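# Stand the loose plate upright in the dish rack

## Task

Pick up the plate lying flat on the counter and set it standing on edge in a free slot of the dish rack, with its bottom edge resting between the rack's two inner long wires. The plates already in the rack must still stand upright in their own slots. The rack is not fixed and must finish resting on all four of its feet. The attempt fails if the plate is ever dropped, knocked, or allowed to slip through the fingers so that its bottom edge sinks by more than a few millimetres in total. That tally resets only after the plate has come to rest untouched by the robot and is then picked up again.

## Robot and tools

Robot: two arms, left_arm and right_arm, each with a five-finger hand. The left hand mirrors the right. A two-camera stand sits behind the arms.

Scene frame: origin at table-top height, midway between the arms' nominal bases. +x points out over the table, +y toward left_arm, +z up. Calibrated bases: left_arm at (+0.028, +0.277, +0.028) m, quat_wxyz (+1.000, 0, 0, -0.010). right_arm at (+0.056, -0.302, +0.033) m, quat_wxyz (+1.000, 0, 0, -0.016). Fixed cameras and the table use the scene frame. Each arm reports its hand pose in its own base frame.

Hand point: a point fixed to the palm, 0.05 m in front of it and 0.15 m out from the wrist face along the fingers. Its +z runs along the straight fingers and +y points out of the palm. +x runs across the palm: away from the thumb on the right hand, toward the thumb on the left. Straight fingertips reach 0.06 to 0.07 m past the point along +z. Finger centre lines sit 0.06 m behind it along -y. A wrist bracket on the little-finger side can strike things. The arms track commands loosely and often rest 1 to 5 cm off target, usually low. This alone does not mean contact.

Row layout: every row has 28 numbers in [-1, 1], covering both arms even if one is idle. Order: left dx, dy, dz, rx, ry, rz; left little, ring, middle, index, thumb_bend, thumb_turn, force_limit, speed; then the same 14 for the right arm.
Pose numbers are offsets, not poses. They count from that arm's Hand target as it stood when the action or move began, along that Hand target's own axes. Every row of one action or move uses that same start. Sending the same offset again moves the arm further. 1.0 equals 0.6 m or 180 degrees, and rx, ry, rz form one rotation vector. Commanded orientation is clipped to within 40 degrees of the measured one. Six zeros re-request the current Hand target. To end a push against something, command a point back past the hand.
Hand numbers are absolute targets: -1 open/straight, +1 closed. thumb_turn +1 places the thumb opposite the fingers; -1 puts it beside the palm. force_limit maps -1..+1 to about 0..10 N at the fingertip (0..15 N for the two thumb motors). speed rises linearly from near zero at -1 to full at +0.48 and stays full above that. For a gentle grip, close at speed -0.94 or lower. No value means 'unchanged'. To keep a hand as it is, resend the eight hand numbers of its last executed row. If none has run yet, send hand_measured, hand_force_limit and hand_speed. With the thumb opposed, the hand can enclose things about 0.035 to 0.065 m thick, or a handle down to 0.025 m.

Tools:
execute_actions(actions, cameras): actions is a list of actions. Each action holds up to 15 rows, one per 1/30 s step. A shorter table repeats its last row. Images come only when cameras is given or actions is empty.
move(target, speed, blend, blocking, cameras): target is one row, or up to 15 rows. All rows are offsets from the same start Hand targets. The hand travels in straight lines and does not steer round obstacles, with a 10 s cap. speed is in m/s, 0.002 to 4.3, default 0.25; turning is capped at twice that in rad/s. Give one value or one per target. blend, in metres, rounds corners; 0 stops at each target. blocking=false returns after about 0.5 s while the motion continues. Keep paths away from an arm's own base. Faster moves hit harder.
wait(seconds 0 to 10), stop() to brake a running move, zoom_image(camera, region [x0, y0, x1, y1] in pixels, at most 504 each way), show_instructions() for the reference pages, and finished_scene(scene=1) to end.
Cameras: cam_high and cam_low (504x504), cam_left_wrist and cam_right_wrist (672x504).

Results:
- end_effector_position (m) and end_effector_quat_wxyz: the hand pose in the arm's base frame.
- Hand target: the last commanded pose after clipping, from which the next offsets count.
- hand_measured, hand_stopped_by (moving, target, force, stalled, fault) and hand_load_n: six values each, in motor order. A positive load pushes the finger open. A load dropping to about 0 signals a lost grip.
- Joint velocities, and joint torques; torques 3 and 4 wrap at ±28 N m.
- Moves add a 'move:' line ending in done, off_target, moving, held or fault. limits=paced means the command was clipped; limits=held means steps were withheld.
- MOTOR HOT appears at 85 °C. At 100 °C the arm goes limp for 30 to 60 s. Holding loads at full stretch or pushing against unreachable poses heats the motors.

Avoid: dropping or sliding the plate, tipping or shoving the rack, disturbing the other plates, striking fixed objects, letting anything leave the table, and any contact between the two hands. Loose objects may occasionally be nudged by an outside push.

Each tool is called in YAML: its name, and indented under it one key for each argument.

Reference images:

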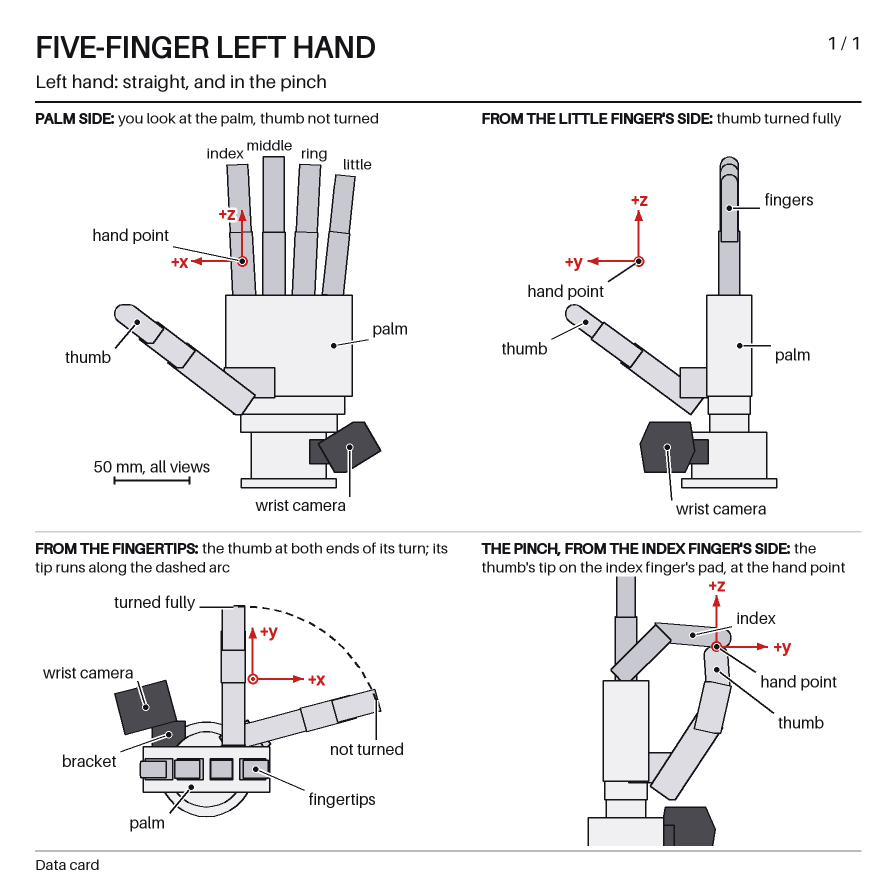

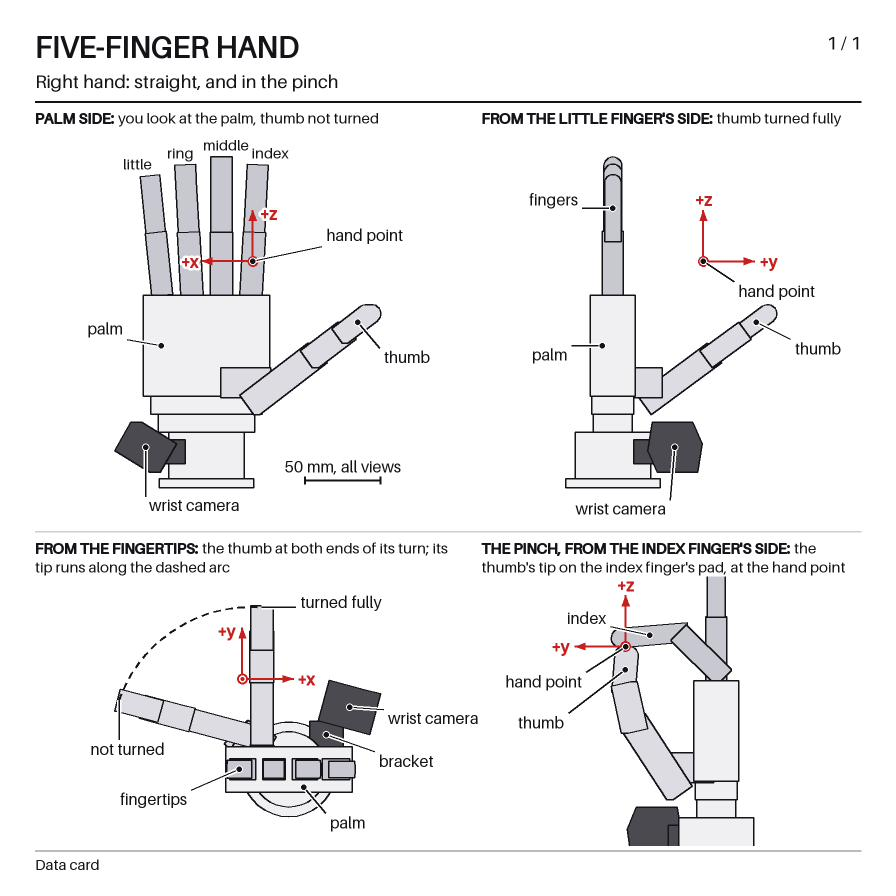

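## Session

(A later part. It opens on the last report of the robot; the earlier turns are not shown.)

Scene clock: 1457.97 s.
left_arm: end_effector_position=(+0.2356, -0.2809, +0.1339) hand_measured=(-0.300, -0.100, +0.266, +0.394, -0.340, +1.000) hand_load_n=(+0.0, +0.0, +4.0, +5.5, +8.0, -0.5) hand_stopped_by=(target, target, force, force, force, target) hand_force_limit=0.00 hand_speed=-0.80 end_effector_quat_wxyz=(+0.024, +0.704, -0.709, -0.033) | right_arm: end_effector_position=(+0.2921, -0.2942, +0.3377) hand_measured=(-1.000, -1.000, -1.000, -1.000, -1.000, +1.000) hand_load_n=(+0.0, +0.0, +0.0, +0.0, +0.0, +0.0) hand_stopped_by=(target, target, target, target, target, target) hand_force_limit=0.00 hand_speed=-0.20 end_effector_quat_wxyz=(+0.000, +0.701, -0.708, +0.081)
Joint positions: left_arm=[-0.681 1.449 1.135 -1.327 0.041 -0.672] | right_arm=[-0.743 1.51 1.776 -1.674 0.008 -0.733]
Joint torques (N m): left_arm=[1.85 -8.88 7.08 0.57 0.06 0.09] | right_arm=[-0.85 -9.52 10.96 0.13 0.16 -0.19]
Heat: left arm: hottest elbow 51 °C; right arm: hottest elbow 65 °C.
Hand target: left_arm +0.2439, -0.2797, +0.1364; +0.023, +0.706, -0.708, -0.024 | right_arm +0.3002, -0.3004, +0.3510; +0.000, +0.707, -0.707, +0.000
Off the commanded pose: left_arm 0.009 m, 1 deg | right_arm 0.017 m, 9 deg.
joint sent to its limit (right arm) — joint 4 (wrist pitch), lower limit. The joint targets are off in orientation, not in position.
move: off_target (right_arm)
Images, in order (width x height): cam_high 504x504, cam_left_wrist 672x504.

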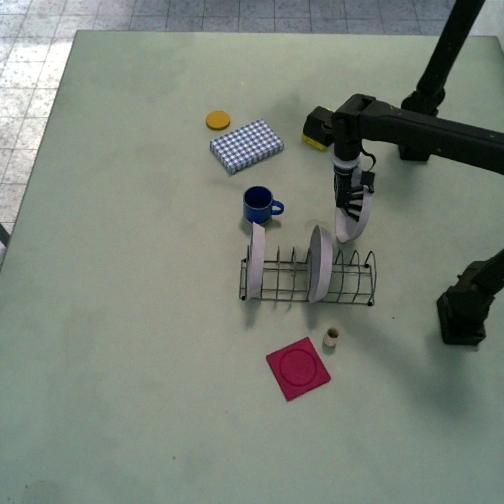

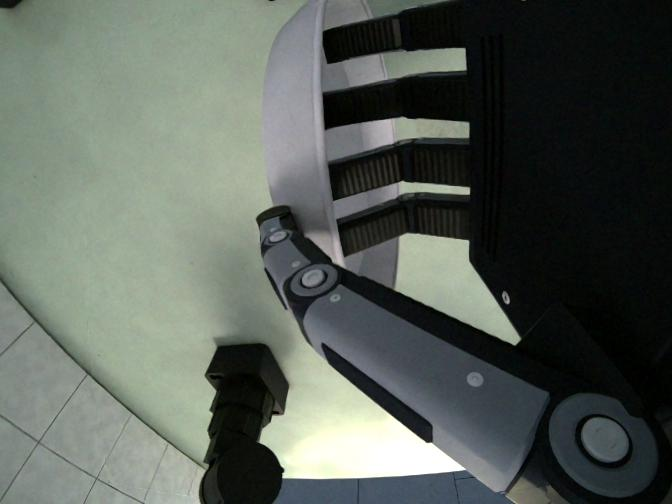

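execute_actions:
  actions:
    - [[0,0,0,0,0,0,-0.3,-0.1,0.55,0.65,-0.37,1,0.0,-0.94,0,0,0,0,0,0,-1,-1,-1,-1,-1,1,0,-0.2]]
  cameras: ["cam_left_wrist"]

Scene clock: 1511.43 s.
left_arm: end_effector_position=(+0.2359, -0.2809, +0.1338) hand_measured=(-0.300, -0.100, +0.266, +0.394, -0.370, +1.000) hand_load_n=(+0.0, +0.0, +1.0, +1.0, +0.5, -0.5) hand_stopped_by=(target, target, force, force, target, target) hand_force_limit=0.00 hand_speed=-0.94 end_effector_quat_wxyz=(+0.024, +0.704, -0.710, -0.032) | right_arm: end_effector_position=(+0.2921, -0.2942, +0.3377) hand_measured=(-1.000, -1.000, -1.000, -1.000, -1.000, +1.000) hand_load_n=(+0.0, +0.0, +0.0, +0.0, +0.0, +0.0) hand_stopped_by=(target, target, target, target, target, target) hand_force_limit=0.00 hand_speed=-0.20 end_effector_quat_wxyz=(+0.000, +0.701, -0.708, +0.081)
Joint positions: left_arm=[-0.681 1.449 1.135 -1.326 0.04 -0.671] | right_arm=[-0.743 1.51 1.776 -1.674 0.008 -0.733]
Joint torques (N m): left_arm=[1.85 -8.94 7.09 0.51 0.07 0.07] | right_arm=[-0.91 -9.52 10.95 0.13 0.16 -0.19]
Heat: left arm: hottest elbow 49 °C; right arm: hottest elbow 66 °C.
Hand target: left_arm +0.2439, -0.2796, +0.1364; +0.023, +0.705, -0.708, -0.024 | right_arm +0.3002, -0.3004, +0.3510; +0.000, +0.707, -0.707, +0.000
Off the commanded pose: left_arm 0.009 m, 1 deg | right_arm 0.017 m, 9 deg.
joint sent to its limit (right arm) — joint 4 (wrist pitch), lower limit. The joint targets are off in orientation, not in position.
Step readings (end_effector_position of left_arm | right_arm):
0: (+0.2355, -0.2808, +0.1339) | (+0.2921, -0.2942, +0.3377)
1: (+0.2355, -0.2808, +0.1339) | (+0.2921, -0.2942, +0.3377)
2: (+0.2355, -0.2808, +0.1339) | (+0.2921, -0.2942, +0.3377)
4: (+0.2356, -0.2808, +0.1339) | (+0.2921, -0.2942, +0.3377)
8: (+0.2356, -0.2807, +0.1339) | (+0.2921, -0.2942, +0.3377)
15: (+0.2359, -0.2809, +0.1338) | (+0.2921, -0.2942, +0.3377)
Images, in order (width x height): cam_left_wrist 672x504.

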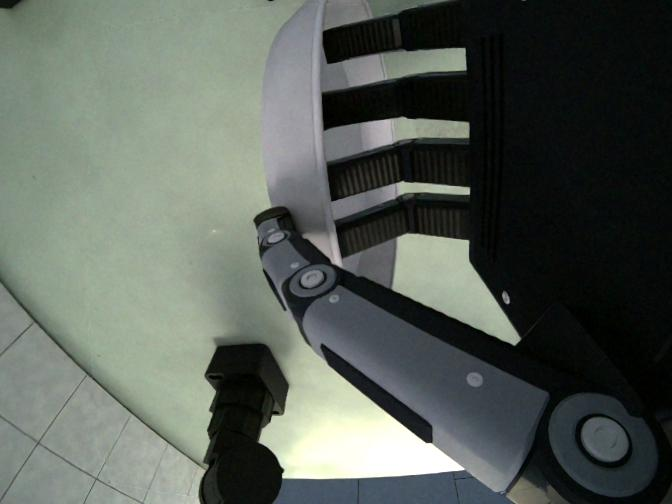

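move:
  target: [0,-0.0497,-0.0067,0.0333,0,0,-0.3,-0.1,0.55,0.65,-0.37,1,0.0,-0.94,0,0,0,0,0,0,-1,-1,-1,-1,-1,1,0,-0.2]
  speed: 0.04
  cameras: ["cam_left_wrist","cam_high"]

zoom_image:
  camera: "cam_high"
  region: [290, 130, 410, 250]

Scene clock: 1524.67 s.
left_arm: end_effector_position=(+0.2586, -0.2763, +0.1276) hand_measured=(-0.300, -0.100, +0.266, +0.394, -0.370, +1.000) hand_load_n=(+0.0, +0.0, +0.5, +1.0, +1.0, +0.0) hand_stopped_by=(target, target, force, force, target, target) hand_force_limit=0.00 hand_speed=-0.94 end_effector_quat_wxyz=(-0.011, +0.704, -0.710, -0.008) | right_arm: end_effector_position=(+0.2921, -0.2942, +0.3377) hand_measured=(-1.000, -1.000, -1.000, -1.000, -1.000, +1.000) hand_load_n=(+0.0, +0.0, +0.0, +0.0, +0.0, +0.0) hand_stopped_by=(target, target, target, target, target, target) hand_force_limit=0.00 hand_speed=-0.20 end_effector_quat_wxyz=(+0.000, +0.701, -0.708, +0.081)
Joint positions: left_arm=[-0.667 1.449 1.135 -1.27 -0.023 -0.658] | right_arm=[-0.743 1.51 1.776 -1.674 0.008 -0.733]
Joint torques (N m): left_arm=[1.85 -9.35 8.59 0.62 -0.02 0.06] | right_arm=[-0.85 -9.52 10.96 0.13 0.16 -0.19]
Heat: left arm: hottest elbow 49 °C; right arm: hottest elbow 66 °C.
Hand target: left_arm +0.2739, -0.2798, +0.1385; -0.014, +0.706, -0.708, +0.013 | right_arm +0.3002, -0.3004, +0.3510; +0.000, +0.707, -0.707, +0.000
Off the commanded pose: left_arm 0.019 m, 2 deg | right_arm 0.017 m, 9 deg.
joint sent to its limit (right arm) — joint 4 (wrist pitch), lower limit. The joint targets are off in orientation, not in position.
move: off_target (left_arm, right_arm)
Images, in order (width x height): cam_high 504x504, cam_left_wrist 672x504.

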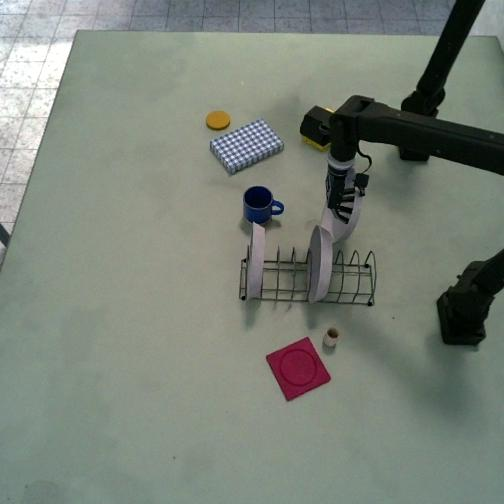

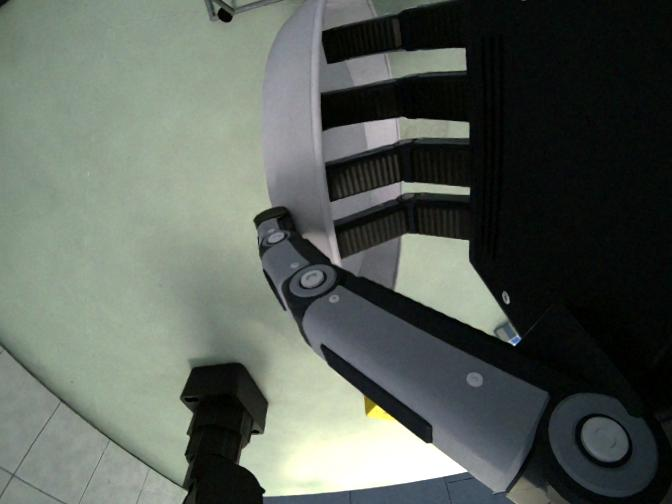

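Scaled by 4.200 from the camera's 504x504 image, which has a finer 720x720 frame.

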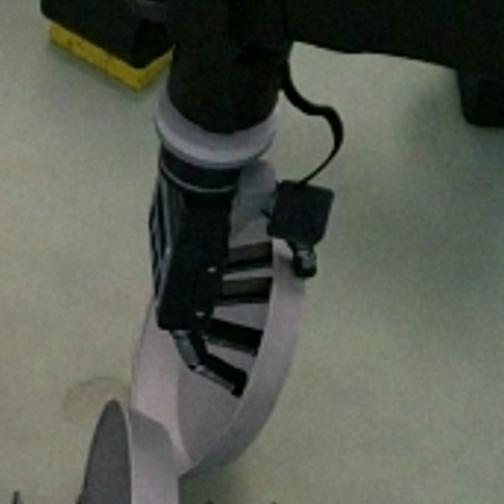

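execute_actions:
  actions:
    - [[0,0,0,0,0,0,-0.3,-0.1,0.55,0.65,0.05,1,0.0,-0.9,0,0,0,0,0,0,-1,-1,-1,-1,-1,1,0,-0.2]]
    - [[0,0,0,0,0,0,-0.3,-0.1,0.55,0.65,0.05,1,0.0,-0.9,0,0,0,0,0,0,-1,-1,-1,-1,-1,1,0,-0.2]]
  cameras: []

Scene clock: 1565.10 s.
left_arm: end_effector_position=(+0.2586, -0.2763, +0.1276) hand_measured=(-0.300, -0.100, +0.266, +0.394, -0.348, +1.000) hand_load_n=(+0.0, +0.0, +1.5, +1.5, +7.5, +0.0) hand_stopped_by=(target, target, force, force, force, target) hand_force_limit=0.00 hand_speed=-0.90 end_effector_quat_wxyz=(-0.011, +0.704, -0.711, -0.008) | right_arm: end_effector_position=(+0.2921, -0.2942, +0.3377) hand_measured=(-1.000, -1.000, -1.000, -1.000, -1.000, +1.000) hand_load_n=(+0.0, +0.0, +0.0, +0.0, +0.0, +0.0) hand_stopped_by=(target, target, target, target, target, target) hand_force_limit=0.00 hand_speed=-0.20 end_effector_quat_wxyz=(+0.000, +0.701, -0.708, +0.081)
Joint positions: left_arm=[-0.667 1.449 1.135 -1.27 -0.023 -0.657] | right_arm=[-0.743 1.51 1.776 -1.674 0.008 -0.733]
Joint torques (N m): left_arm=[1.85 -9.29 8.59 0.69 -0.03 0.07] | right_arm=[-0.85 -9.52 10.96 0.12 0.16 -0.19]
Heat: left arm: hottest elbow 51 °C; right arm: hottest elbow 66 °C.
Hand target: left_arm +0.2738, -0.2798, +0.1385; -0.014, +0.706, -0.708, +0.013 | right_arm +0.3002, -0.3004, +0.3510; +0.000, +0.707, -0.707, +0.000
Off the commanded pose: left_arm 0.019 m, 2 deg | right_arm 0.017 m, 9 deg.
joint sent to its limit (right arm) — joint 4 (wrist pitch), lower limit. The joint targets are off in orientation, not in position.
Step readings (end_effector_position of left_arm | right_arm):
0: (+0.2586, -0.2763, +0.1276) | (+0.2921, -0.2942, +0.3377)
1: (+0.2586, -0.2763, +0.1276) | (+0.2921, -0.2942, +0.3377)
2: (+0.2586, -0.2763, +0.1276) | (+0.2921, -0.2942, +0.3377)
4: (+0.2586, -0.2763, +0.1276) | (+0.2921, -0.2942, +0.3377)
8: (+0.2586, -0.2763, +0.1276) | (+0.2921, -0.2942, +0.3377)
15: (+0.2586, -0.2763, +0.1276) | (+0.2921, -0.2942, +0.3377)
16: (+0.2586, -0.2763, +0.1276) | (+0.2921, -0.2942, +0.3377)
17: (+0.2586, -0.2763, +0.1276) | (+0.2921, -0.2942, +0.3377)
19: (+0.2586, -0.2763, +0.1276) | (+0.2921, -0.2942, +0.3377)
23: (+0.2586, -0.2763, +0.1276) | (+0.2921, -0.2942, +0.3377)
30: (+0.2586, -0.2763, +0.1276) | (+0.2921, -0.2942, +0.3377)
No camera images: "cameras" was empty.

move:
  target:
    - [0,-0.0025,-0.0666,0,0,0,-0.3,-0.1,0.55,0.65,0.05,1,0.0,-0.9,0,0,0,0,0,0,-1,-1,-1,-1,-1,1,0,-0.2]
    - [0.05,0.0808,-0.0698,0,0,0,-0.3,-0.1,0.55,0.65,0.05,1,0.0,-0.9,0,0,0,0,0,0,-1,-1,-1,-1,-1,1,0,-0.2]
    - [0.05,0.0833,-0.03,0,0,0,-0.3,-0.1,0.55,0.65,0.05,1,0.0,-0.9,0,0,0,0,0,0,-1,-1,-1,-1,-1,1,0,-0.2]
  speed: [0.06,0.1,0.05]
  blend: [0.01,0.01,0]
  cameras: ["cam_left_wrist","cam_high"]

zoom_image:
  camera: "cam_high"
  region: [310, 130, 430, 250]

Scene clock: 1579.67 s.
left_arm: end_effector_position=(+0.2242, -0.3027, +0.1465) hand_measured=(-0.300, -0.100, +0.266, +0.394, -0.348, +1.000) hand_load_n=(+0.0, +0.0, +2.5, +3.5, +8.0, -0.5) hand_stopped_by=(target, target, force, force, force, target) hand_force_limit=0.00 hand_speed=-0.90 end_effector_quat_wxyz=(-0.013, +0.707, -0.707, -0.003) | right_arm: end_effector_position=(+0.2921, -0.2942, +0.3377) hand_measured=(-1.000, -1.000, -1.000, -1.000, -1.000, +1.000) hand_load_n=(+0.0, +0.0, +0.0, +0.5, +0.0, +0.0) hand_stopped_by=(target, target, target, target, target, target) hand_force_limit=0.00 hand_speed=-0.20 end_effector_quat_wxyz=(+0.000, +0.701, -0.708, +0.081)
Joint positions: left_arm=[-0.775 1.404 1.142 -1.314 -0.027 -0.776] | right_arm=[-0.743 1.51 1.776 -1.674 0.008 -0.733]
Joint torques (N m): left_arm=[-0.62 -9.88 7.16 0.75 0.02 -0.12] | right_arm=[-0.85 -9.52 10.96 0.13 0.16 -0.19]
Heat: left arm: hottest elbow 51 °C; right arm: hottest elbow 66 °C.
Hand target: left_arm +0.2232, -0.3097, +0.1546; -0.014, +0.706, -0.708, +0.013 | right_arm +0.3002, -0.3004, +0.3510; +0.000, +0.707, -0.707, +0.000
Off the commanded pose: left_arm 0.011 m, 2 deg | right_arm 0.017 m, 9 deg.
joint sent to its limit (right arm) — joint 4 (wrist pitch), lower limit. The joint targets are off in orientation, not in position.
move: off_target (left_arm, right_arm)
Images, in order (width x height): cam_high 504x504, cam_left_wrist 672x504.

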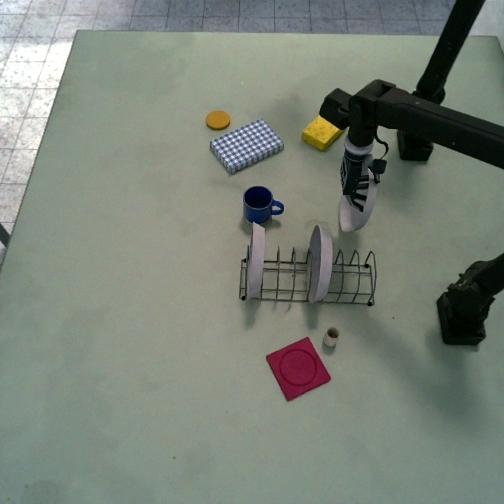

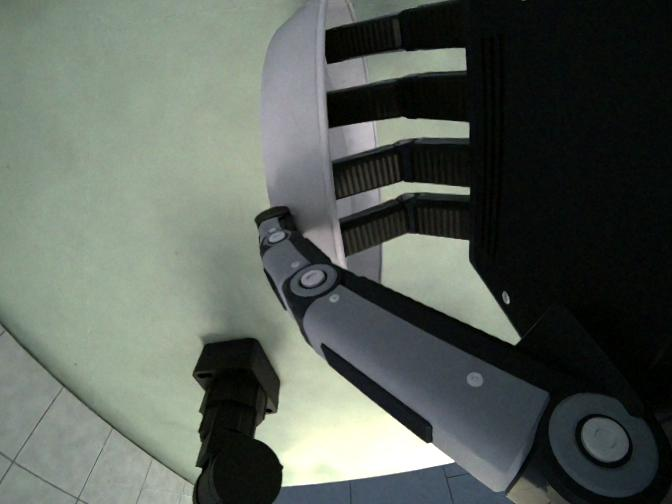

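Scaled by 4.200 from the camera's 504x504 image, which has a finer 720x720 frame.

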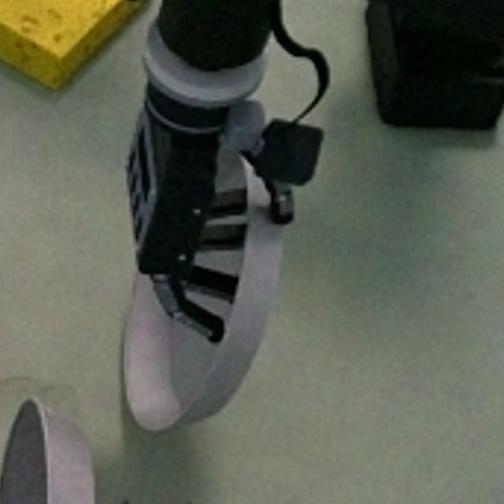

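move:
  target: [0,0,0.012,0,0,0,-0.3,-0.1,0.55,0.65,0.05,1,0.0,-0.9,0,0,0,0,0,0,-1,-1,-1,-1,-1,1,0,-0.2]
  speed: 0.04
  cameras: []

execute_actions:
  actions:
    - [[0,0,0,0,0,0,-0.3,-0.1,0.34,0.47,-0.42,1,-0.4,-0.94,0,0,0,0,0,0,-1,-1,-1,-1,-1,1,0,-0.2]]
    - [[0,0,0,0,0,0,-0.3,-0.1,0.34,0.47,-0.42,1,-0.4,-0.94,0,0,0,0,0,0,-1,-1,-1,-1,-1,1,0,-0.2]]
    - [[0,0,0,0,0,0,-0.3,-0.1,0.34,0.47,-0.42,1,-0.4,-0.94,0,0,0,0,0,0,-1,-1,-1,-1,-1,1,0,-0.2]]
  cameras: ["cam_left_wrist"]

Scene clock: 1598.50 s.
left_arm: end_effector_position=(+0.2243, -0.3028, +0.1413) hand_measured=(-0.300, -0.100, +0.266, +0.394, -0.348, +1.000) hand_load_n=(+0.0, +0.0, +3.0, +3.5, +8.0, -1.0) hand_stopped_by=(target, target, force, force, force, target) hand_force_limit=0.00 hand_speed=-0.90 end_effector_quat_wxyz=(-0.013, +0.708, -0.706, +0.000) | right_arm: end_effector_position=(+0.2921, -0.2942, +0.3377) hand_measured=(-1.000, -1.000, -1.000, -1.000, -1.000, +1.000) hand_load_n=(+0.0, +0.0, +0.0, +0.0, +0.0, +0.0) hand_stopped_by=(target, target, target, target, target, target) hand_force_limit=0.00 hand_speed=-0.20 end_effector_quat_wxyz=(+0.000, +0.701, -0.708, +0.081)
Joint positions: left_arm=[-0.775 1.404 1.128 -1.295 -0.027 -0.777] | right_arm=[-0.743 1.51 1.776 -1.674 0.008 -0.733]
Joint torques (N m): left_arm=[-0.62 -9.41 7.09 0.73 0.02 -0.12] | right_arm=[-0.85 -9.52 10.96 0.13 0.16 -0.19]
Heat: left arm: hottest elbow 50 °C; right arm: hottest elbow 66 °C.
Hand target: left_arm +0.2234, -0.3096, +0.1473; -0.014, +0.706, -0.708, +0.013 | right_arm +0.3002, -0.3004, +0.3510; +0.000, +0.707, -0.707, +0.000
Off the commanded pose: left_arm 0.009 m, 2 deg | right_arm 0.017 m, 9 deg.
joint sent to its limit (right arm) — joint 4 (wrist pitch), lower limit. The joint targets are off in orientation, not in position.
move: off_target (right_arm)
No camera images: "cameras" was empty.

Scene clock: 1600.20 s.
left_arm: end_effector_position=(+0.2245, -0.3028, +0.1413) hand_measured=(-0.300, -0.100, +0.270, +0.394, -0.420, +1.000) hand_load_n=(+0.0, +0.0, +0.5, +1.0, +0.0, +0.0) hand_stopped_by=(target, target, force, force, target, target) hand_force_limit=-0.40 hand_speed=-0.94 end_effector_quat_wxyz=(-0.014, +0.708, -0.706, +0.000) | right_arm: end_effector_position=(+0.2921, -0.2942, +0.3377) hand_measured=(-1.000, -1.000, -1.000, -1.000, -1.000, +1.000) hand_load_n=(+0.0, +0.0, +0.0, +0.0, +0.0, +0.0) hand_stopped_by=(target, target, target, target, target, target) hand_force_limit=0.00 hand_speed=-0.20 end_effector_quat_wxyz=(+0.000, +0.701, -0.708, +0.081)
Joint positions: left_arm=[-0.775 1.404 1.128 -1.295 -0.027 -0.777] | right_arm=[-0.743 1.51 1.776 -1.674 0.008 -0.733]
Joint torques (N m): left_arm=[-0.56 -9.41 7.1 0.69 0.03 -0.12] | right_arm=[-0.85 -9.52 10.96 0.13 0.16 -0.19]
Heat: left arm: hottest elbow 50 °C; right arm: hottest elbow 66 °C.
Hand target: left_arm +0.2234, -0.3097, +0.1473; -0.014, +0.706, -0.708, +0.013 | right_arm +0.3002, -0.3004, +0.3510; +0.000, +0.707, -0.707, +0.000
Off the commanded pose: left_arm 0.009 m, 2 deg | right_arm 0.017 m, 9 deg.
joint sent to its limit (right arm) — joint 4 (wrist pitch), lower limit. The joint targets are off in orientation, not in position.
Step readings (end_effector_position of left_arm | right_arm):
0: (+0.2243, -0.3028, +0.1413) | (+0.2921, -0.2942, +0.3377)
1: (+0.2243, -0.3028, +0.1413) | (+0.2921, -0.2942, +0.3377)
2: (+0.2243, -0.3028, +0.1413) | (+0.2921, -0.2942, +0.3377)
4: (+0.2244, -0.3028, +0.1413) | (+0.2921, -0.2942, +0.3377)
8: (+0.2245, -0.3028, +0.1413) | (+0.2921, -0.2942, +0.3377)
15: (+0.2245, -0.3028, +0.1413) | (+0.2921, -0.2942, +0.3377)
16: (+0.2245, -0.3028, +0.1413) | (+0.2921, -0.2942, +0.3377)
17: (+0.2245, -0.3028, +0.1413) | (+0.2921, -0.2942, +0.3377)
19: (+0.2245, -0.3028, +0.1413) | (+0.2921, -0.2942, +0.3377)
23: (+0.2245, -0.3028, +0.1413) | (+0.2921, -0.2942, +0.3377)
30: (+0.2245, -0.3028, +0.1413) | (+0.2921, -0.2942, +0.3377)
31: (+0.2245, -0.3028, +0.1413) | (+0.2921, -0.2942, +0.3377)
32: (+0.2245, -0.3028, +0.1413) | (+0.2921, -0.2942, +0.3377)
34: (+0.2245, -0.3028, +0.1413) | (+0.2921, -0.2942, +0.3377)
38: (+0.2245, -0.3028, +0.1413) | (+0.2921, -0.2942, +0.3377)
45: (+0.2245, -0.3028, +0.1413) | (+0.2921, -0.2942, +0.3377)
Images, in order (width x height): cam_left_wrist 672x504.

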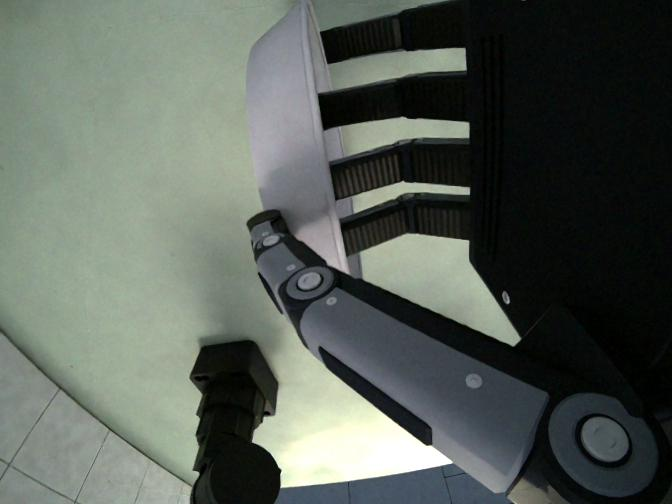

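execute_actions:
  actions:
    - [[0,0,0,0,0,0,-0.3,-0.1,0.34,0.47,0.0,1,-0.5,-0.96,0,0,0,0,0,0,-1,-1,-1,-1,-1,1,0,-0.2]]
    - [[0,0,0,0,0,0,-0.3,-0.1,0.34,0.47,0.0,1,-0.5,-0.96,0,0,0,0,0,0,-1,-1,-1,-1,-1,1,0,-0.2]]
    - [[0,0,0,0,0,0,-0.3,-0.1,0.34,0.47,0.0,1,-0.5,-0.96,0,0,0,0,0,0,-1,-1,-1,-1,-1,1,0,-0.2]]
  cameras: ["cam_left_wrist"]

Scene clock: 1616.03 s.
left_arm: end_effector_position=(+0.2245, -0.3028, +0.1413) hand_measured=(-0.300, -0.100, +0.270, +0.394, -0.374, +1.000) hand_load_n=(+0.0, +0.0, +1.0, +2.0, +4.0, +0.0) hand_stopped_by=(target, target, force, force, force, target) hand_force_limit=-0.50 hand_speed=-0.96 end_effector_quat_wxyz=(-0.014, +0.708, -0.706, +0.000) | right_arm: end_effector_position=(+0.2921, -0.2942, +0.3377) hand_measured=(-1.000, -1.000, -1.000, -1.000, -1.000, +1.000) hand_load_n=(+0.0, +0.0, +0.0, +0.0, +0.0, +0.0) hand_stopped_by=(target, target, target, target, target, target) hand_force_limit=0.00 hand_speed=-0.20 end_effector_quat_wxyz=(+0.000, +0.701, -0.708, +0.081)
Joint positions: left_arm=[-0.775 1.404 1.128 -1.295 -0.027 -0.777] | right_arm=[-0.743 1.51 1.776 -1.674 0.008 -0.733]
Joint torques (N m): left_arm=[-0.56 -9.35 7.1 0.69 0.03 -0.12] | right_arm=[-0.85 -9.52 10.95 0.13 0.16 -0.19]
Heat: left arm: hottest elbow 48 °C; right arm: hottest elbow 66 °C.
Hand target: left_arm +0.2234, -0.3097, +0.1473; -0.014, +0.706, -0.708, +0.013 | right_arm +0.3002, -0.3004, +0.3510; +0.000, +0.707, -0.707, +0.000
Off the commanded pose: left_arm 0.009 m, 2 deg | right_arm 0.017 m, 9 deg.
joint sent to its limit (right arm) — joint 4 (wrist pitch), lower limit. The joint targets are off in orientation, not in position.
Step readings (end_effector_position of left_arm | right_arm):
0: (+0.2245, -0.3028, +0.1413) | (+0.2921, -0.2942, +0.3377)
1: (+0.2245, -0.3028, +0.1413) | (+0.2921, -0.2942, +0.3377)
2: (+0.2245, -0.3028, +0.1413) | (+0.2921, -0.2942, +0.3377)
4: (+0.2245, -0.3028, +0.1413) | (+0.2921, -0.2942, +0.3377)
8: (+0.2245, -0.3028, +0.1413) | (+0.2921, -0.2942, +0.3377)
15: (+0.2245, -0.3028, +0.1413) | (+0.2921, -0.2942, +0.3377)
16: (+0.2245, -0.3028, +0.1413) | (+0.2921, -0.2942, +0.3377)
17: (+0.2245, -0.3028, +0.1413) | (+0.2921, -0.2942, +0.3377)
19: (+0.2245, -0.3028, +0.1413) | (+0.2921, -0.2942, +0.3377)
23: (+0.2245, -0.3028, +0.1413) | (+0.2921, -0.2942, +0.3377)
30: (+0.2245, -0.3028, +0.1413) | (+0.2921, -0.2942, +0.3377)
31: (+0.2245, -0.3028, +0.1413) | (+0.2921, -0.2942, +0.3377)
32: (+0.2245, -0.3028, +0.1413) | (+0.2921, -0.2942, +0.3377)
34: (+0.2245, -0.3028, +0.1413) | (+0.2921, -0.2942, +0.3377)
38: (+0.2245, -0.3028, +0.1413) | (+0.2921, -0.2942, +0.3377)
45: (+0.2245, -0.3028, +0.1413) | (+0.2921, -0.2942, +0.3377)
Images, in order (width x height): cam_left_wrist 672x504.

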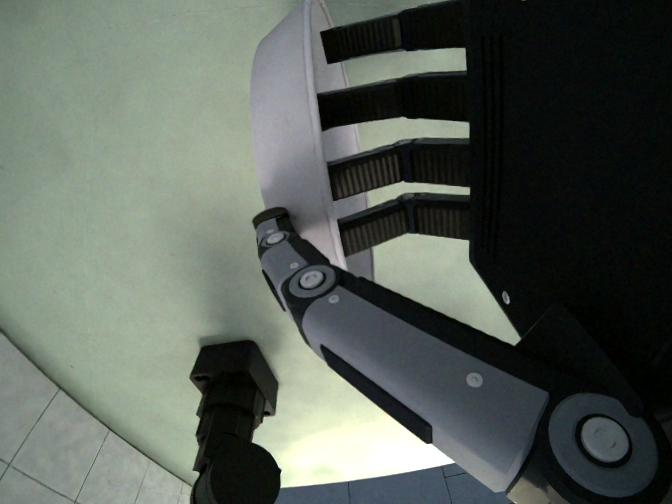

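execute_actions:
  actions:
    - [[0,0,0,0,0,0,-0.3,-0.1,0.34,0.47,-0.43,1,-0.5,-0.9,0,0,0,0,0,0,-1,-1,-1,-1,-1,1,0,-0.2]]
    - [[0,0,0,0,0,0,-0.3,-0.1,0.35,0.48,-0.43,1,-0.4,-0.94,0,0,0,0,0,0,-1,-1,-1,-1,-1,1,0,-0.2]]
    - [[0,0,0,0,0,0,-0.3,-0.1,0.35,0.48,-0.43,1,-0.4,-0.94,0,0,0,0,0,0,-1,-1,-1,-1,-1,1,0,-0.2]]
    - [[0,0,0,0,0,0,-0.3,-0.1,0.35,0.48,-0.43,1,-0.4,-0.94,0,0,0,0,0,0,-1,-1,-1,-1,-1,1,0,-0.2]]
    - [[0,0,0,0,0,0,-0.3,-0.1,0.35,0.48,-0.43,1,-0.4,-0.94,0,0,0,0,0,0,-1,-1,-1,-1,-1,1,0,-0.2]]
  cameras: ["cam_left_wrist"]

Scene clock: 1632.73 s.
left_arm: end_effector_position=(+0.2247, -0.3032, +0.1413) hand_measured=(-0.300, -0.100, +0.350, +0.480, -0.430, +1.000) hand_load_n=(+0.0, +0.0, +0.0, +0.0, +0.0, +0.0) hand_stopped_by=(target, target, target, target, target, target) hand_force_limit=-0.40 hand_speed=-0.94 end_effector_quat_wxyz=(-0.014, +0.708, -0.706, +0.001) | right_arm: end_effector_position=(+0.2921, -0.2942, +0.3377) hand_measured=(-1.000, -1.000, -1.000, -1.000, -1.000, +1.000) hand_load_n=(+0.0, +0.0, +0.0, +0.0, -0.5, +0.0) hand_stopped_by=(target, target, target, target, target, target) hand_force_limit=0.00 hand_speed=-0.20 end_effector_quat_wxyz=(+0.000, +0.701, -0.708, +0.081)
Joint positions: left_arm=[-0.775 1.404 1.128 -1.293 -0.027 -0.777] | right_arm=[-0.743 1.51 1.776 -1.674 0.008 -0.733]
Joint torques (N m): left_arm=[-0.56 -9.35 7.09 0.64 0.03 -0.11] | right_arm=[-0.85 -9.52 10.96 0.13 0.16 -0.19]
Heat: left arm: hottest elbow 48 °C; right arm: hottest elbow 66 °C.
Hand target: left_arm +0.2235, -0.3096, +0.1473; -0.014, +0.706, -0.708, +0.013 | right_arm +0.3002, -0.3004, +0.3510; +0.000, +0.707, -0.707, +0.000
Off the commanded pose: left_arm 0.009 m, 1 deg | right_arm 0.017 m, 9 deg.
joint sent to its limit (right arm) — joint 4 (wrist pitch), lower limit. The joint targets are off in orientation, not in position.
Step readings (end_effector_position of left_arm | right_arm):
0: (+0.2245, -0.3028, +0.1413) | (+0.2921, -0.2942, +0.3377)
1: (+0.2245, -0.3028, +0.1413) | (+0.2921, -0.2942, +0.3377)
2: (+0.2245, -0.3028, +0.1413) | (+0.2921, -0.2942, +0.3377)
4: (+0.2245, -0.3028, +0.1413) | (+0.2921, -0.2942, +0.3377)
8: (+0.2245, -0.3028, +0.1413) | (+0.2921, -0.2942, +0.3377)
15: (+0.2243, -0.3030, +0.1413) | (+0.2921, -0.2942, +0.3377)
16: (+0.2243, -0.3030, +0.1413) | (+0.2921, -0.2942, +0.3377)
17: (+0.2244, -0.3031, +0.1413) | (+0.2921, -0.2942, +0.3377)
19: (+0.2247, -0.3032, +0.1413) | (+0.2921, -0.2942, +0.3377)
23: (+0.2247, -0.3032, +0.1413) | (+0.2921, -0.2942, +0.3377)
30: (+0.2247, -0.3032, +0.1413) | (+0.2921, -0.2942, +0.3377)
31: (+0.2247, -0.3032, +0.1413) | (+0.2921, -0.2942, +0.3377)
32: (+0.2247, -0.3032, +0.1413) | (+0.2921, -0.2942, +0.3377)
34: (+0.2247, -0.3032, +0.1413) | (+0.2921, -0.2942, +0.3377)
38: (+0.2247, -0.3032, +0.1413) | (+0.2921, -0.2942, +0.3377)
45: (+0.2247, -0.3032, +0.1413) | (+0.2921, -0.2942, +0.3377)
46: (+0.2247, -0.3032, +0.1413) | (+0.2921, -0.2942, +0.3377)
47: (+0.2247, -0.3032, +0.1413) | (+0.2921, -0.2942, +0.3377)
49: (+0.2247, -0.3032, +0.1413) | (+0.2921, -0.2942, +0.3377)
53: (+0.2247, -0.3032, +0.1413) | (+0.2921, -0.2942, +0.3377)
60: (+0.2247, -0.3032, +0.1413) | (+0.2921, -0.2942, +0.3377)
61: (+0.2247, -0.3032, +0.1413) | (+0.2921, -0.2942, +0.3377)
62: (+0.2247, -0.3032, +0.1413) | (+0.2921, -0.2942, +0.3377)
64: (+0.2247, -0.3032, +0.1413) | (+0.2921, -0.2942, +0.3377)
68: (+0.2247, -0.3032, +0.1413) | (+0.2921, -0.2942, +0.3377)
75: (+0.2247, -0.3032, +0.1413) | (+0.2921, -0.2942, +0.3377)
Images, in order (width x height): cam_left_wrist 672x504.

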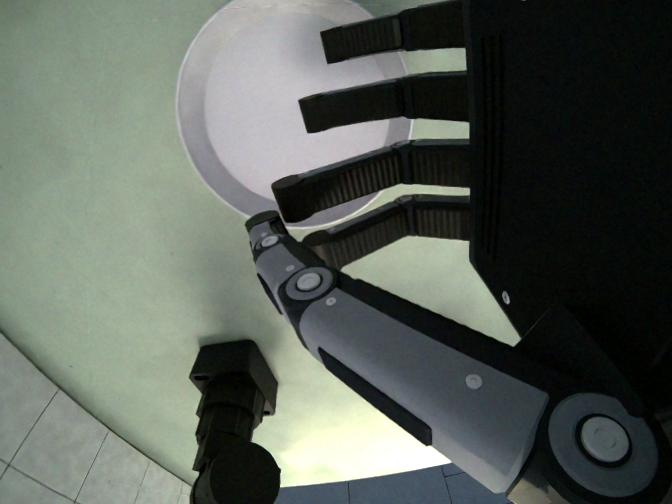

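execute_actions:
  actions: []

zoom_image:
  camera: "cam_high"
  region: [290, 130, 410, 250]

Scene clock: 1642.03 s.
left_arm: end_effector_position=(+0.2247, -0.3032, +0.1413) hand_measured=(-0.300, -0.100, +0.350, +0.480, -0.430, +1.000) hand_load_n=(+0.0, +0.5, +0.0, +0.0, +0.0, +0.0) hand_stopped_by=(target, target, target, target, target, target) hand_force_limit=-0.40 hand_speed=-0.94 end_effector_quat_wxyz=(-0.014, +0.708, -0.706, +0.001) | right_arm: end_effector_position=(+0.2921, -0.2942, +0.3377) hand_measured=(-1.000, -1.000, -1.000, -1.000, -1.000, +1.000) hand_load_n=(+0.0, +0.5, +0.0, +0.0, +0.0, +0.0) hand_stopped_by=(target, target, target, target, target, target) hand_force_limit=0.00 hand_speed=-0.20 end_effector_quat_wxyz=(+0.000, +0.701, -0.708, +0.081)
Joint positions: left_arm=[-0.775 1.404 1.128 -1.293 -0.027 -0.777] | right_arm=[-0.743 1.51 1.776 -1.674 0.008 -0.733]
Joint velocities: within noise
Joint torques (N m): left_arm=[-0.56 -9.41 7.1 0.64 0.03 -0.11] | right_arm=[-0.85 -9.47 10.96 0.13 0.16 -0.19]
Heat: left arm: hottest elbow 47 °C; right arm: hottest elbow 66 °C.
Hand target: left_arm +0.2235, -0.3096, +0.1473; -0.014, +0.706, -0.708, +0.013 | right_arm +0.3002, -0.3004, +0.3510; +0.000, +0.707, -0.707, +0.000
Off the commanded pose: left_arm 0.009 m, 1 deg | right_arm 0.017 m, 9 deg.

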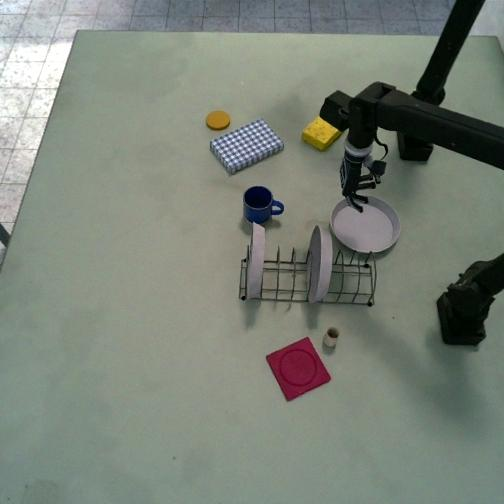

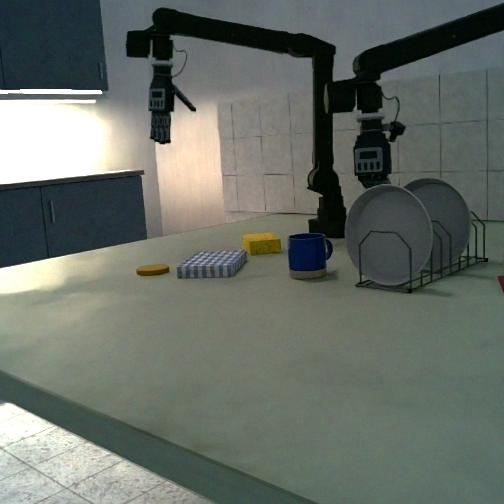

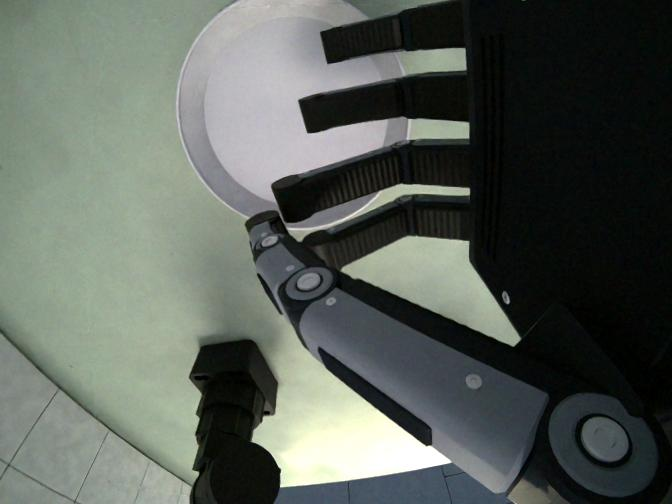

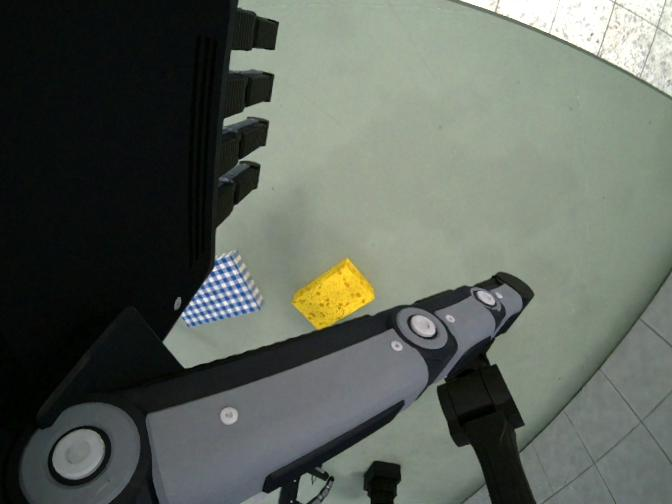

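Scaled by 4.200 from the camera's 504x504 image, which has a finer 720x720 frame.

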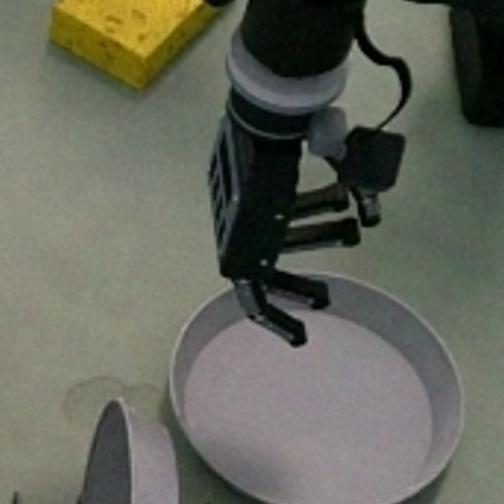

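zoom_image:
  camera: "cam_high"
  region: [300, 200, 410, 310]

Scaled by 4.582 from the camera's 504x504 image, which has a finer 720x720 frame.

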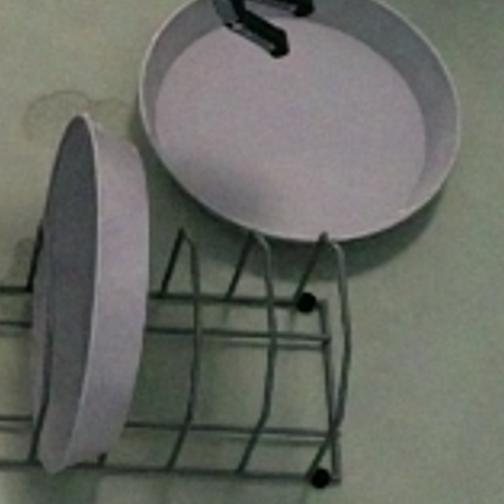

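move:
  target:
    - [0,-0.0013,-0.05,0,0,0,-1,-1,-1,-1,-1,-1,0.0,-0.2,0,0,0,0,0,0,-1,-1,-1,-1,-1,1,0,-0.2]
    - [-0.0427,0.0978,-0.0527,0,0.008,0.2777,-1,-1,-1,-1,-1,-1,0.0,-0.2,0,0,0,0,0,0,-1,-1,-1,-1,-1,1,0,-0.2]
  speed: [0.1,0.2]
  cameras: ["cam_left_wrist","cam_high"]

Scene clock: 1828.53 s.
left_arm: end_effector_position=(+0.1652, -0.2785, +0.1642) hand_measured=(-1.000, -1.000, -1.000, -1.000, -1.000, -1.000) hand_load_n=(+0.0, +0.0, +0.0, +0.0, +0.0, +0.0) hand_stopped_by=(target, target, target, target, target, target) hand_force_limit=0.00 hand_speed=-0.20 end_effector_quat_wxyz=(+0.006, -0.351, +0.936, +0.004) | right_arm: end_effector_position=(+0.2921, -0.2942, +0.3377) hand_measured=(-1.000, -1.000, -1.000, -1.000, -1.000, +1.000) hand_load_n=(+0.0, +0.0, +0.0, +0.0, +0.0, +0.0) hand_stopped_by=(target, target, target, target, target, target) hand_force_limit=0.00 hand_speed=-0.20 end_effector_quat_wxyz=(+0.000, +0.701, -0.708, +0.081)
Joint positions: left_arm=[-0.932 1.358 1.14 -1.359 -0.013 -0.08] | right_arm=[-0.743 1.51 1.776 -1.674 0.008 -0.733]
Joint torques (N m): left_arm=[-0.5 -9.82 7.86 0.35 0.13 0.09] | right_arm=[-0.85 -9.52 10.97 0.13 0.16 -0.19]
Heat: left arm: hottest elbow 47 °C; right arm: hottest elbow 67 °C.
Hand target: left_arm +0.1637, -0.2839, +0.1767; +0.010, -0.340, +0.940, -0.015 | right_arm +0.3002, -0.3004, +0.3510; +0.000, +0.707, -0.707, +0.000
Off the commanded pose: left_arm 0.014 m, 3 deg | right_arm 0.017 m, 9 deg.
joint sent to its limit (right arm) — joint 4 (wrist pitch), lower limit. The joint targets are off in orientation, not in position.
move: off_target (left_arm, right_arm)
Images, in order (width x height): cam_high 504x504, cam_left_wrist 672x504.

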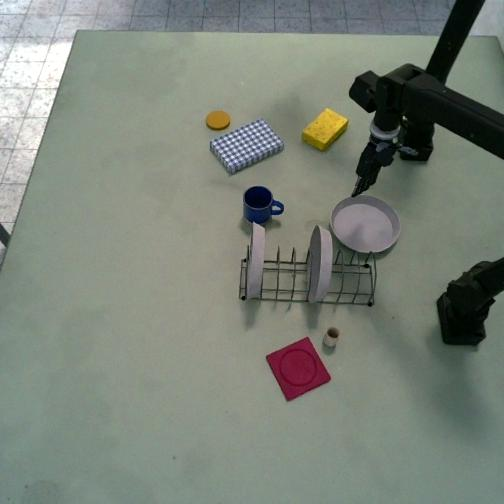

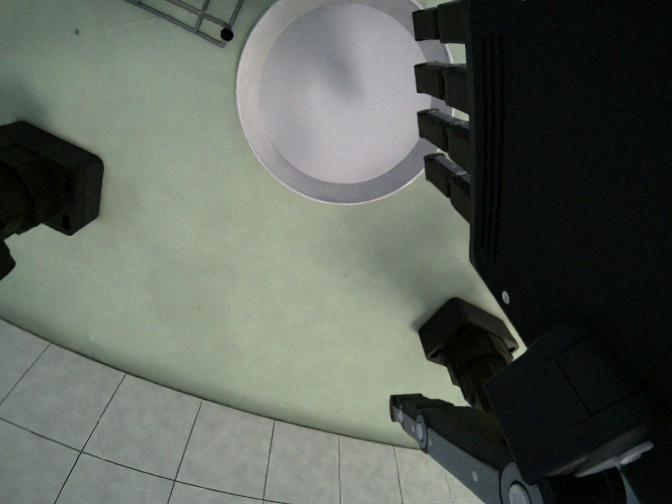

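zoom_image:
  camera: "cam_high"
  region: [310, 130, 430, 260]

Scaled by 3.877 from the camera's 504x504 image, which has a finer 720x720 frame.

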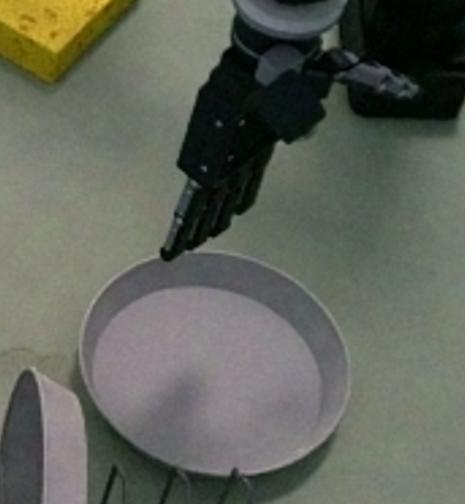

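move:
  target: [0,0.0046,0.168,0,0,0,-1,-1,-1,-1,-1,-1,0.0,-0.2,0,0,0,0,0,0,-1,-1,-1,-1,-1,1,0,-0.2]
  speed: 0.08
  cameras: ["cam_left_wrist","cam_high"]

zoom_image:
  camera: "cam_high"
  region: [310, 130, 430, 260]

Scene clock: 1860.33 s.
left_arm: end_effector_position=(+0.1661, -0.2795, +0.0788) hand_measured=(-1.000, -1.000, -1.000, -1.000, -1.000, -1.000) hand_load_n=(+0.0, +0.0, +0.0, +0.0, +0.0, +0.0) hand_stopped_by=(target, target, target, target, target, target) hand_force_limit=0.00 hand_speed=-0.20 end_effector_quat_wxyz=(+0.011, -0.350, +0.936, -0.013) | right_arm: end_effector_position=(+0.2921, -0.2942, +0.3377) hand_measured=(-1.000, -1.000, -1.000, -1.000, -1.000, +1.000) hand_load_n=(+0.0, +0.0, +0.0, +0.0, +0.0, +0.0) hand_stopped_by=(target, target, target, target, target, target) hand_force_limit=0.00 hand_speed=-0.20 end_effector_quat_wxyz=(+0.000, +0.701, -0.708, +0.081)
Joint positions: left_arm=[-0.932 1.411 0.961 -1.089 -0.013 -0.077] | right_arm=[-0.743 1.51 1.776 -1.674 0.008 -0.733]
Joint torques (N m): left_arm=[-0.32 -7.12 6.52 0.87 0.13 0.07] | right_arm=[-0.91 -9.52 10.96 0.13 0.16 -0.19]
Heat: left arm: hottest elbow 48 °C; right arm: hottest elbow 67 °C.
Hand target: left_arm +0.1648, -0.2839, +0.0759; +0.010, -0.340, +0.940, -0.015 | right_arm +0.3002, -0.3004, +0.3510; +0.000, +0.707, -0.707, +0.000
Off the commanded pose: left_arm 0.005 m, 1 deg | right_arm 0.017 m, 9 deg.
joint sent to its limit (right arm) — joint 4 (wrist pitch), lower limit. The joint targets are off in orientation, not in position.
move: off_target (right_arm)
Images, in order (width x height): cam_high 504x504, cam_left_wrist 672x504.

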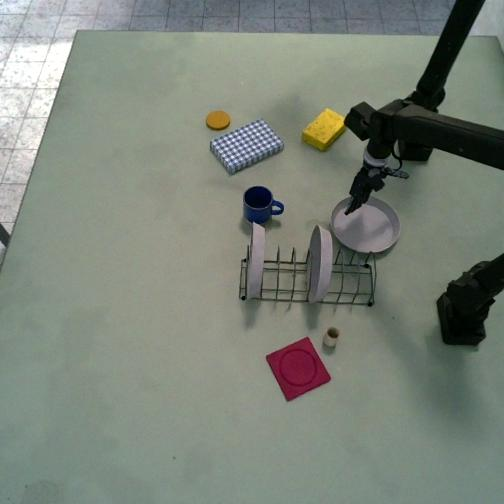

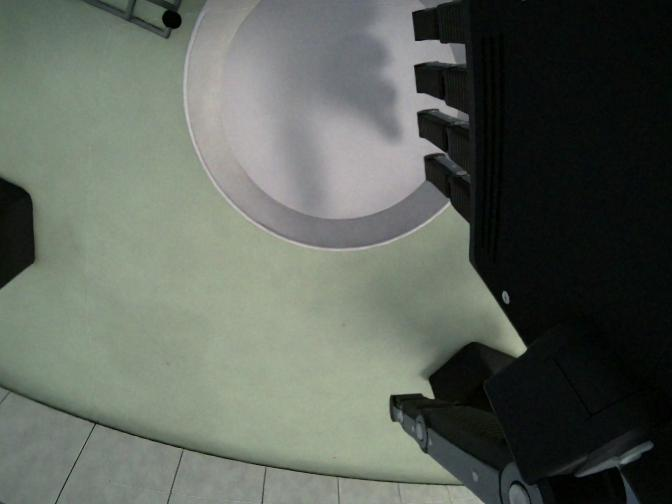

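Scaled by 3.877 from the camera's 504x504 image, which has a finer 720x720 frame.

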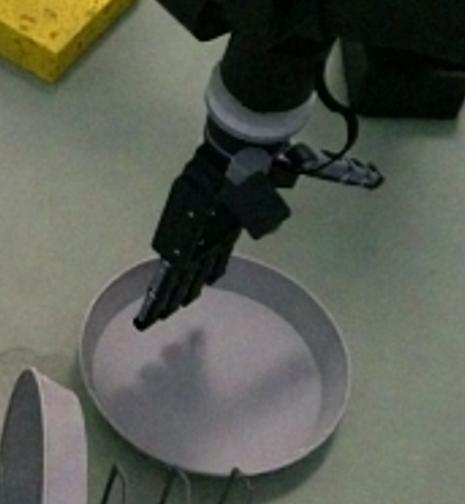

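move:
  target: [0,0.0009,0.0333,0,0,0,-1,-1,-1,-1,-1,-1,0.0,-0.2,0,0,0,0,0,0,-1,-1,-1,-1,-1,1,0,-0.2]
  speed: 0.04
  cameras: ["cam_left_wrist","cam_high"]

zoom_image:
  camera: "cam_high"
  region: [310, 130, 430, 260]

Scene clock: 1871.70 s.
left_arm: end_effector_position=(+0.1666, -0.2801, +0.0594) hand_measured=(-1.000, -1.000, -1.000, -1.000, -1.000, -1.000) hand_load_n=(+0.0, +0.0, +0.0, +0.0, +0.0, +0.0) hand_stopped_by=(target, target, target, target, target, target) hand_force_limit=0.00 hand_speed=-0.20 end_effector_quat_wxyz=(+0.011, -0.350, +0.937, -0.014) | right_arm: end_effector_position=(+0.2921, -0.2942, +0.3377) hand_measured=(-1.000, -1.000, -1.000, -1.000, -1.000, +1.000) hand_load_n=(+0.0, -0.5, +0.0, +0.0, +0.0, +0.0) hand_stopped_by=(target, target, target, target, target, target) hand_force_limit=0.00 hand_speed=-0.20 end_effector_quat_wxyz=(+0.000, +0.701, -0.708, +0.081)
Joint positions: left_arm=[-0.932 1.437 0.931 -1.032 -0.013 -0.077] | right_arm=[-0.743 1.51 1.776 -1.674 0.008 -0.733]
Joint torques (N m): left_arm=[-0.32 -7.24 6.3 0.84 0.13 0.07] | right_arm=[-0.85 -9.52 10.96 0.13 0.15 -0.19]
Heat: left arm: hottest elbow 48 °C; right arm: hottest elbow 68 °C.
Hand target: left_arm +0.1650, -0.2838, +0.0558; +0.010, -0.340, +0.940, -0.015 | right_arm +0.3002, -0.3004, +0.3510; +0.000, +0.707, -0.707, +0.000
Off the commanded pose: left_arm 0.005 m, 1 deg | right_arm 0.017 m, 9 deg.
joint sent to its limit (right arm) — joint 4 (wrist pitch), lower limit. The joint targets are off in orientation, not in position.
move: off_target (right_arm)
Images, in order (width x height): cam_high 504x504, cam_left_wrist 672x504.

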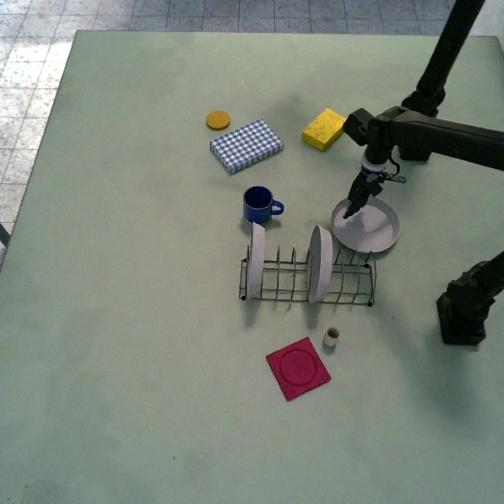

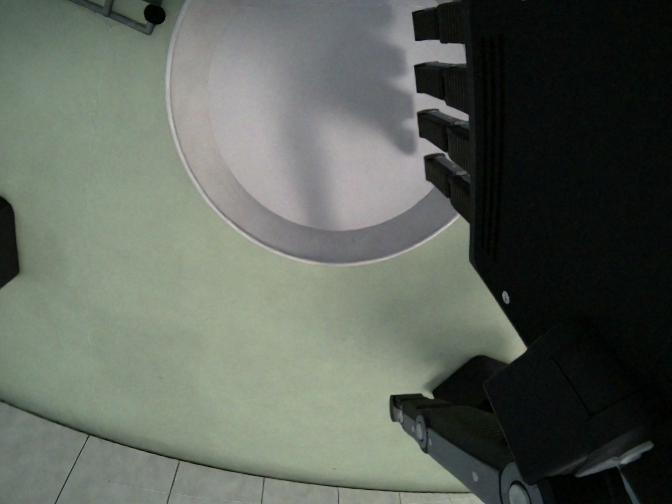

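Scaled by 3.877 from the camera's 504x504 image, which has a finer 720x720 frame.

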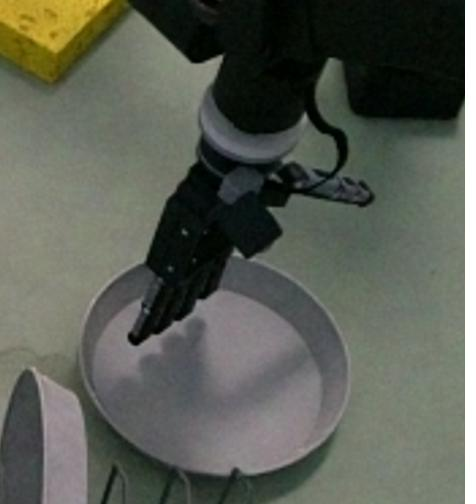

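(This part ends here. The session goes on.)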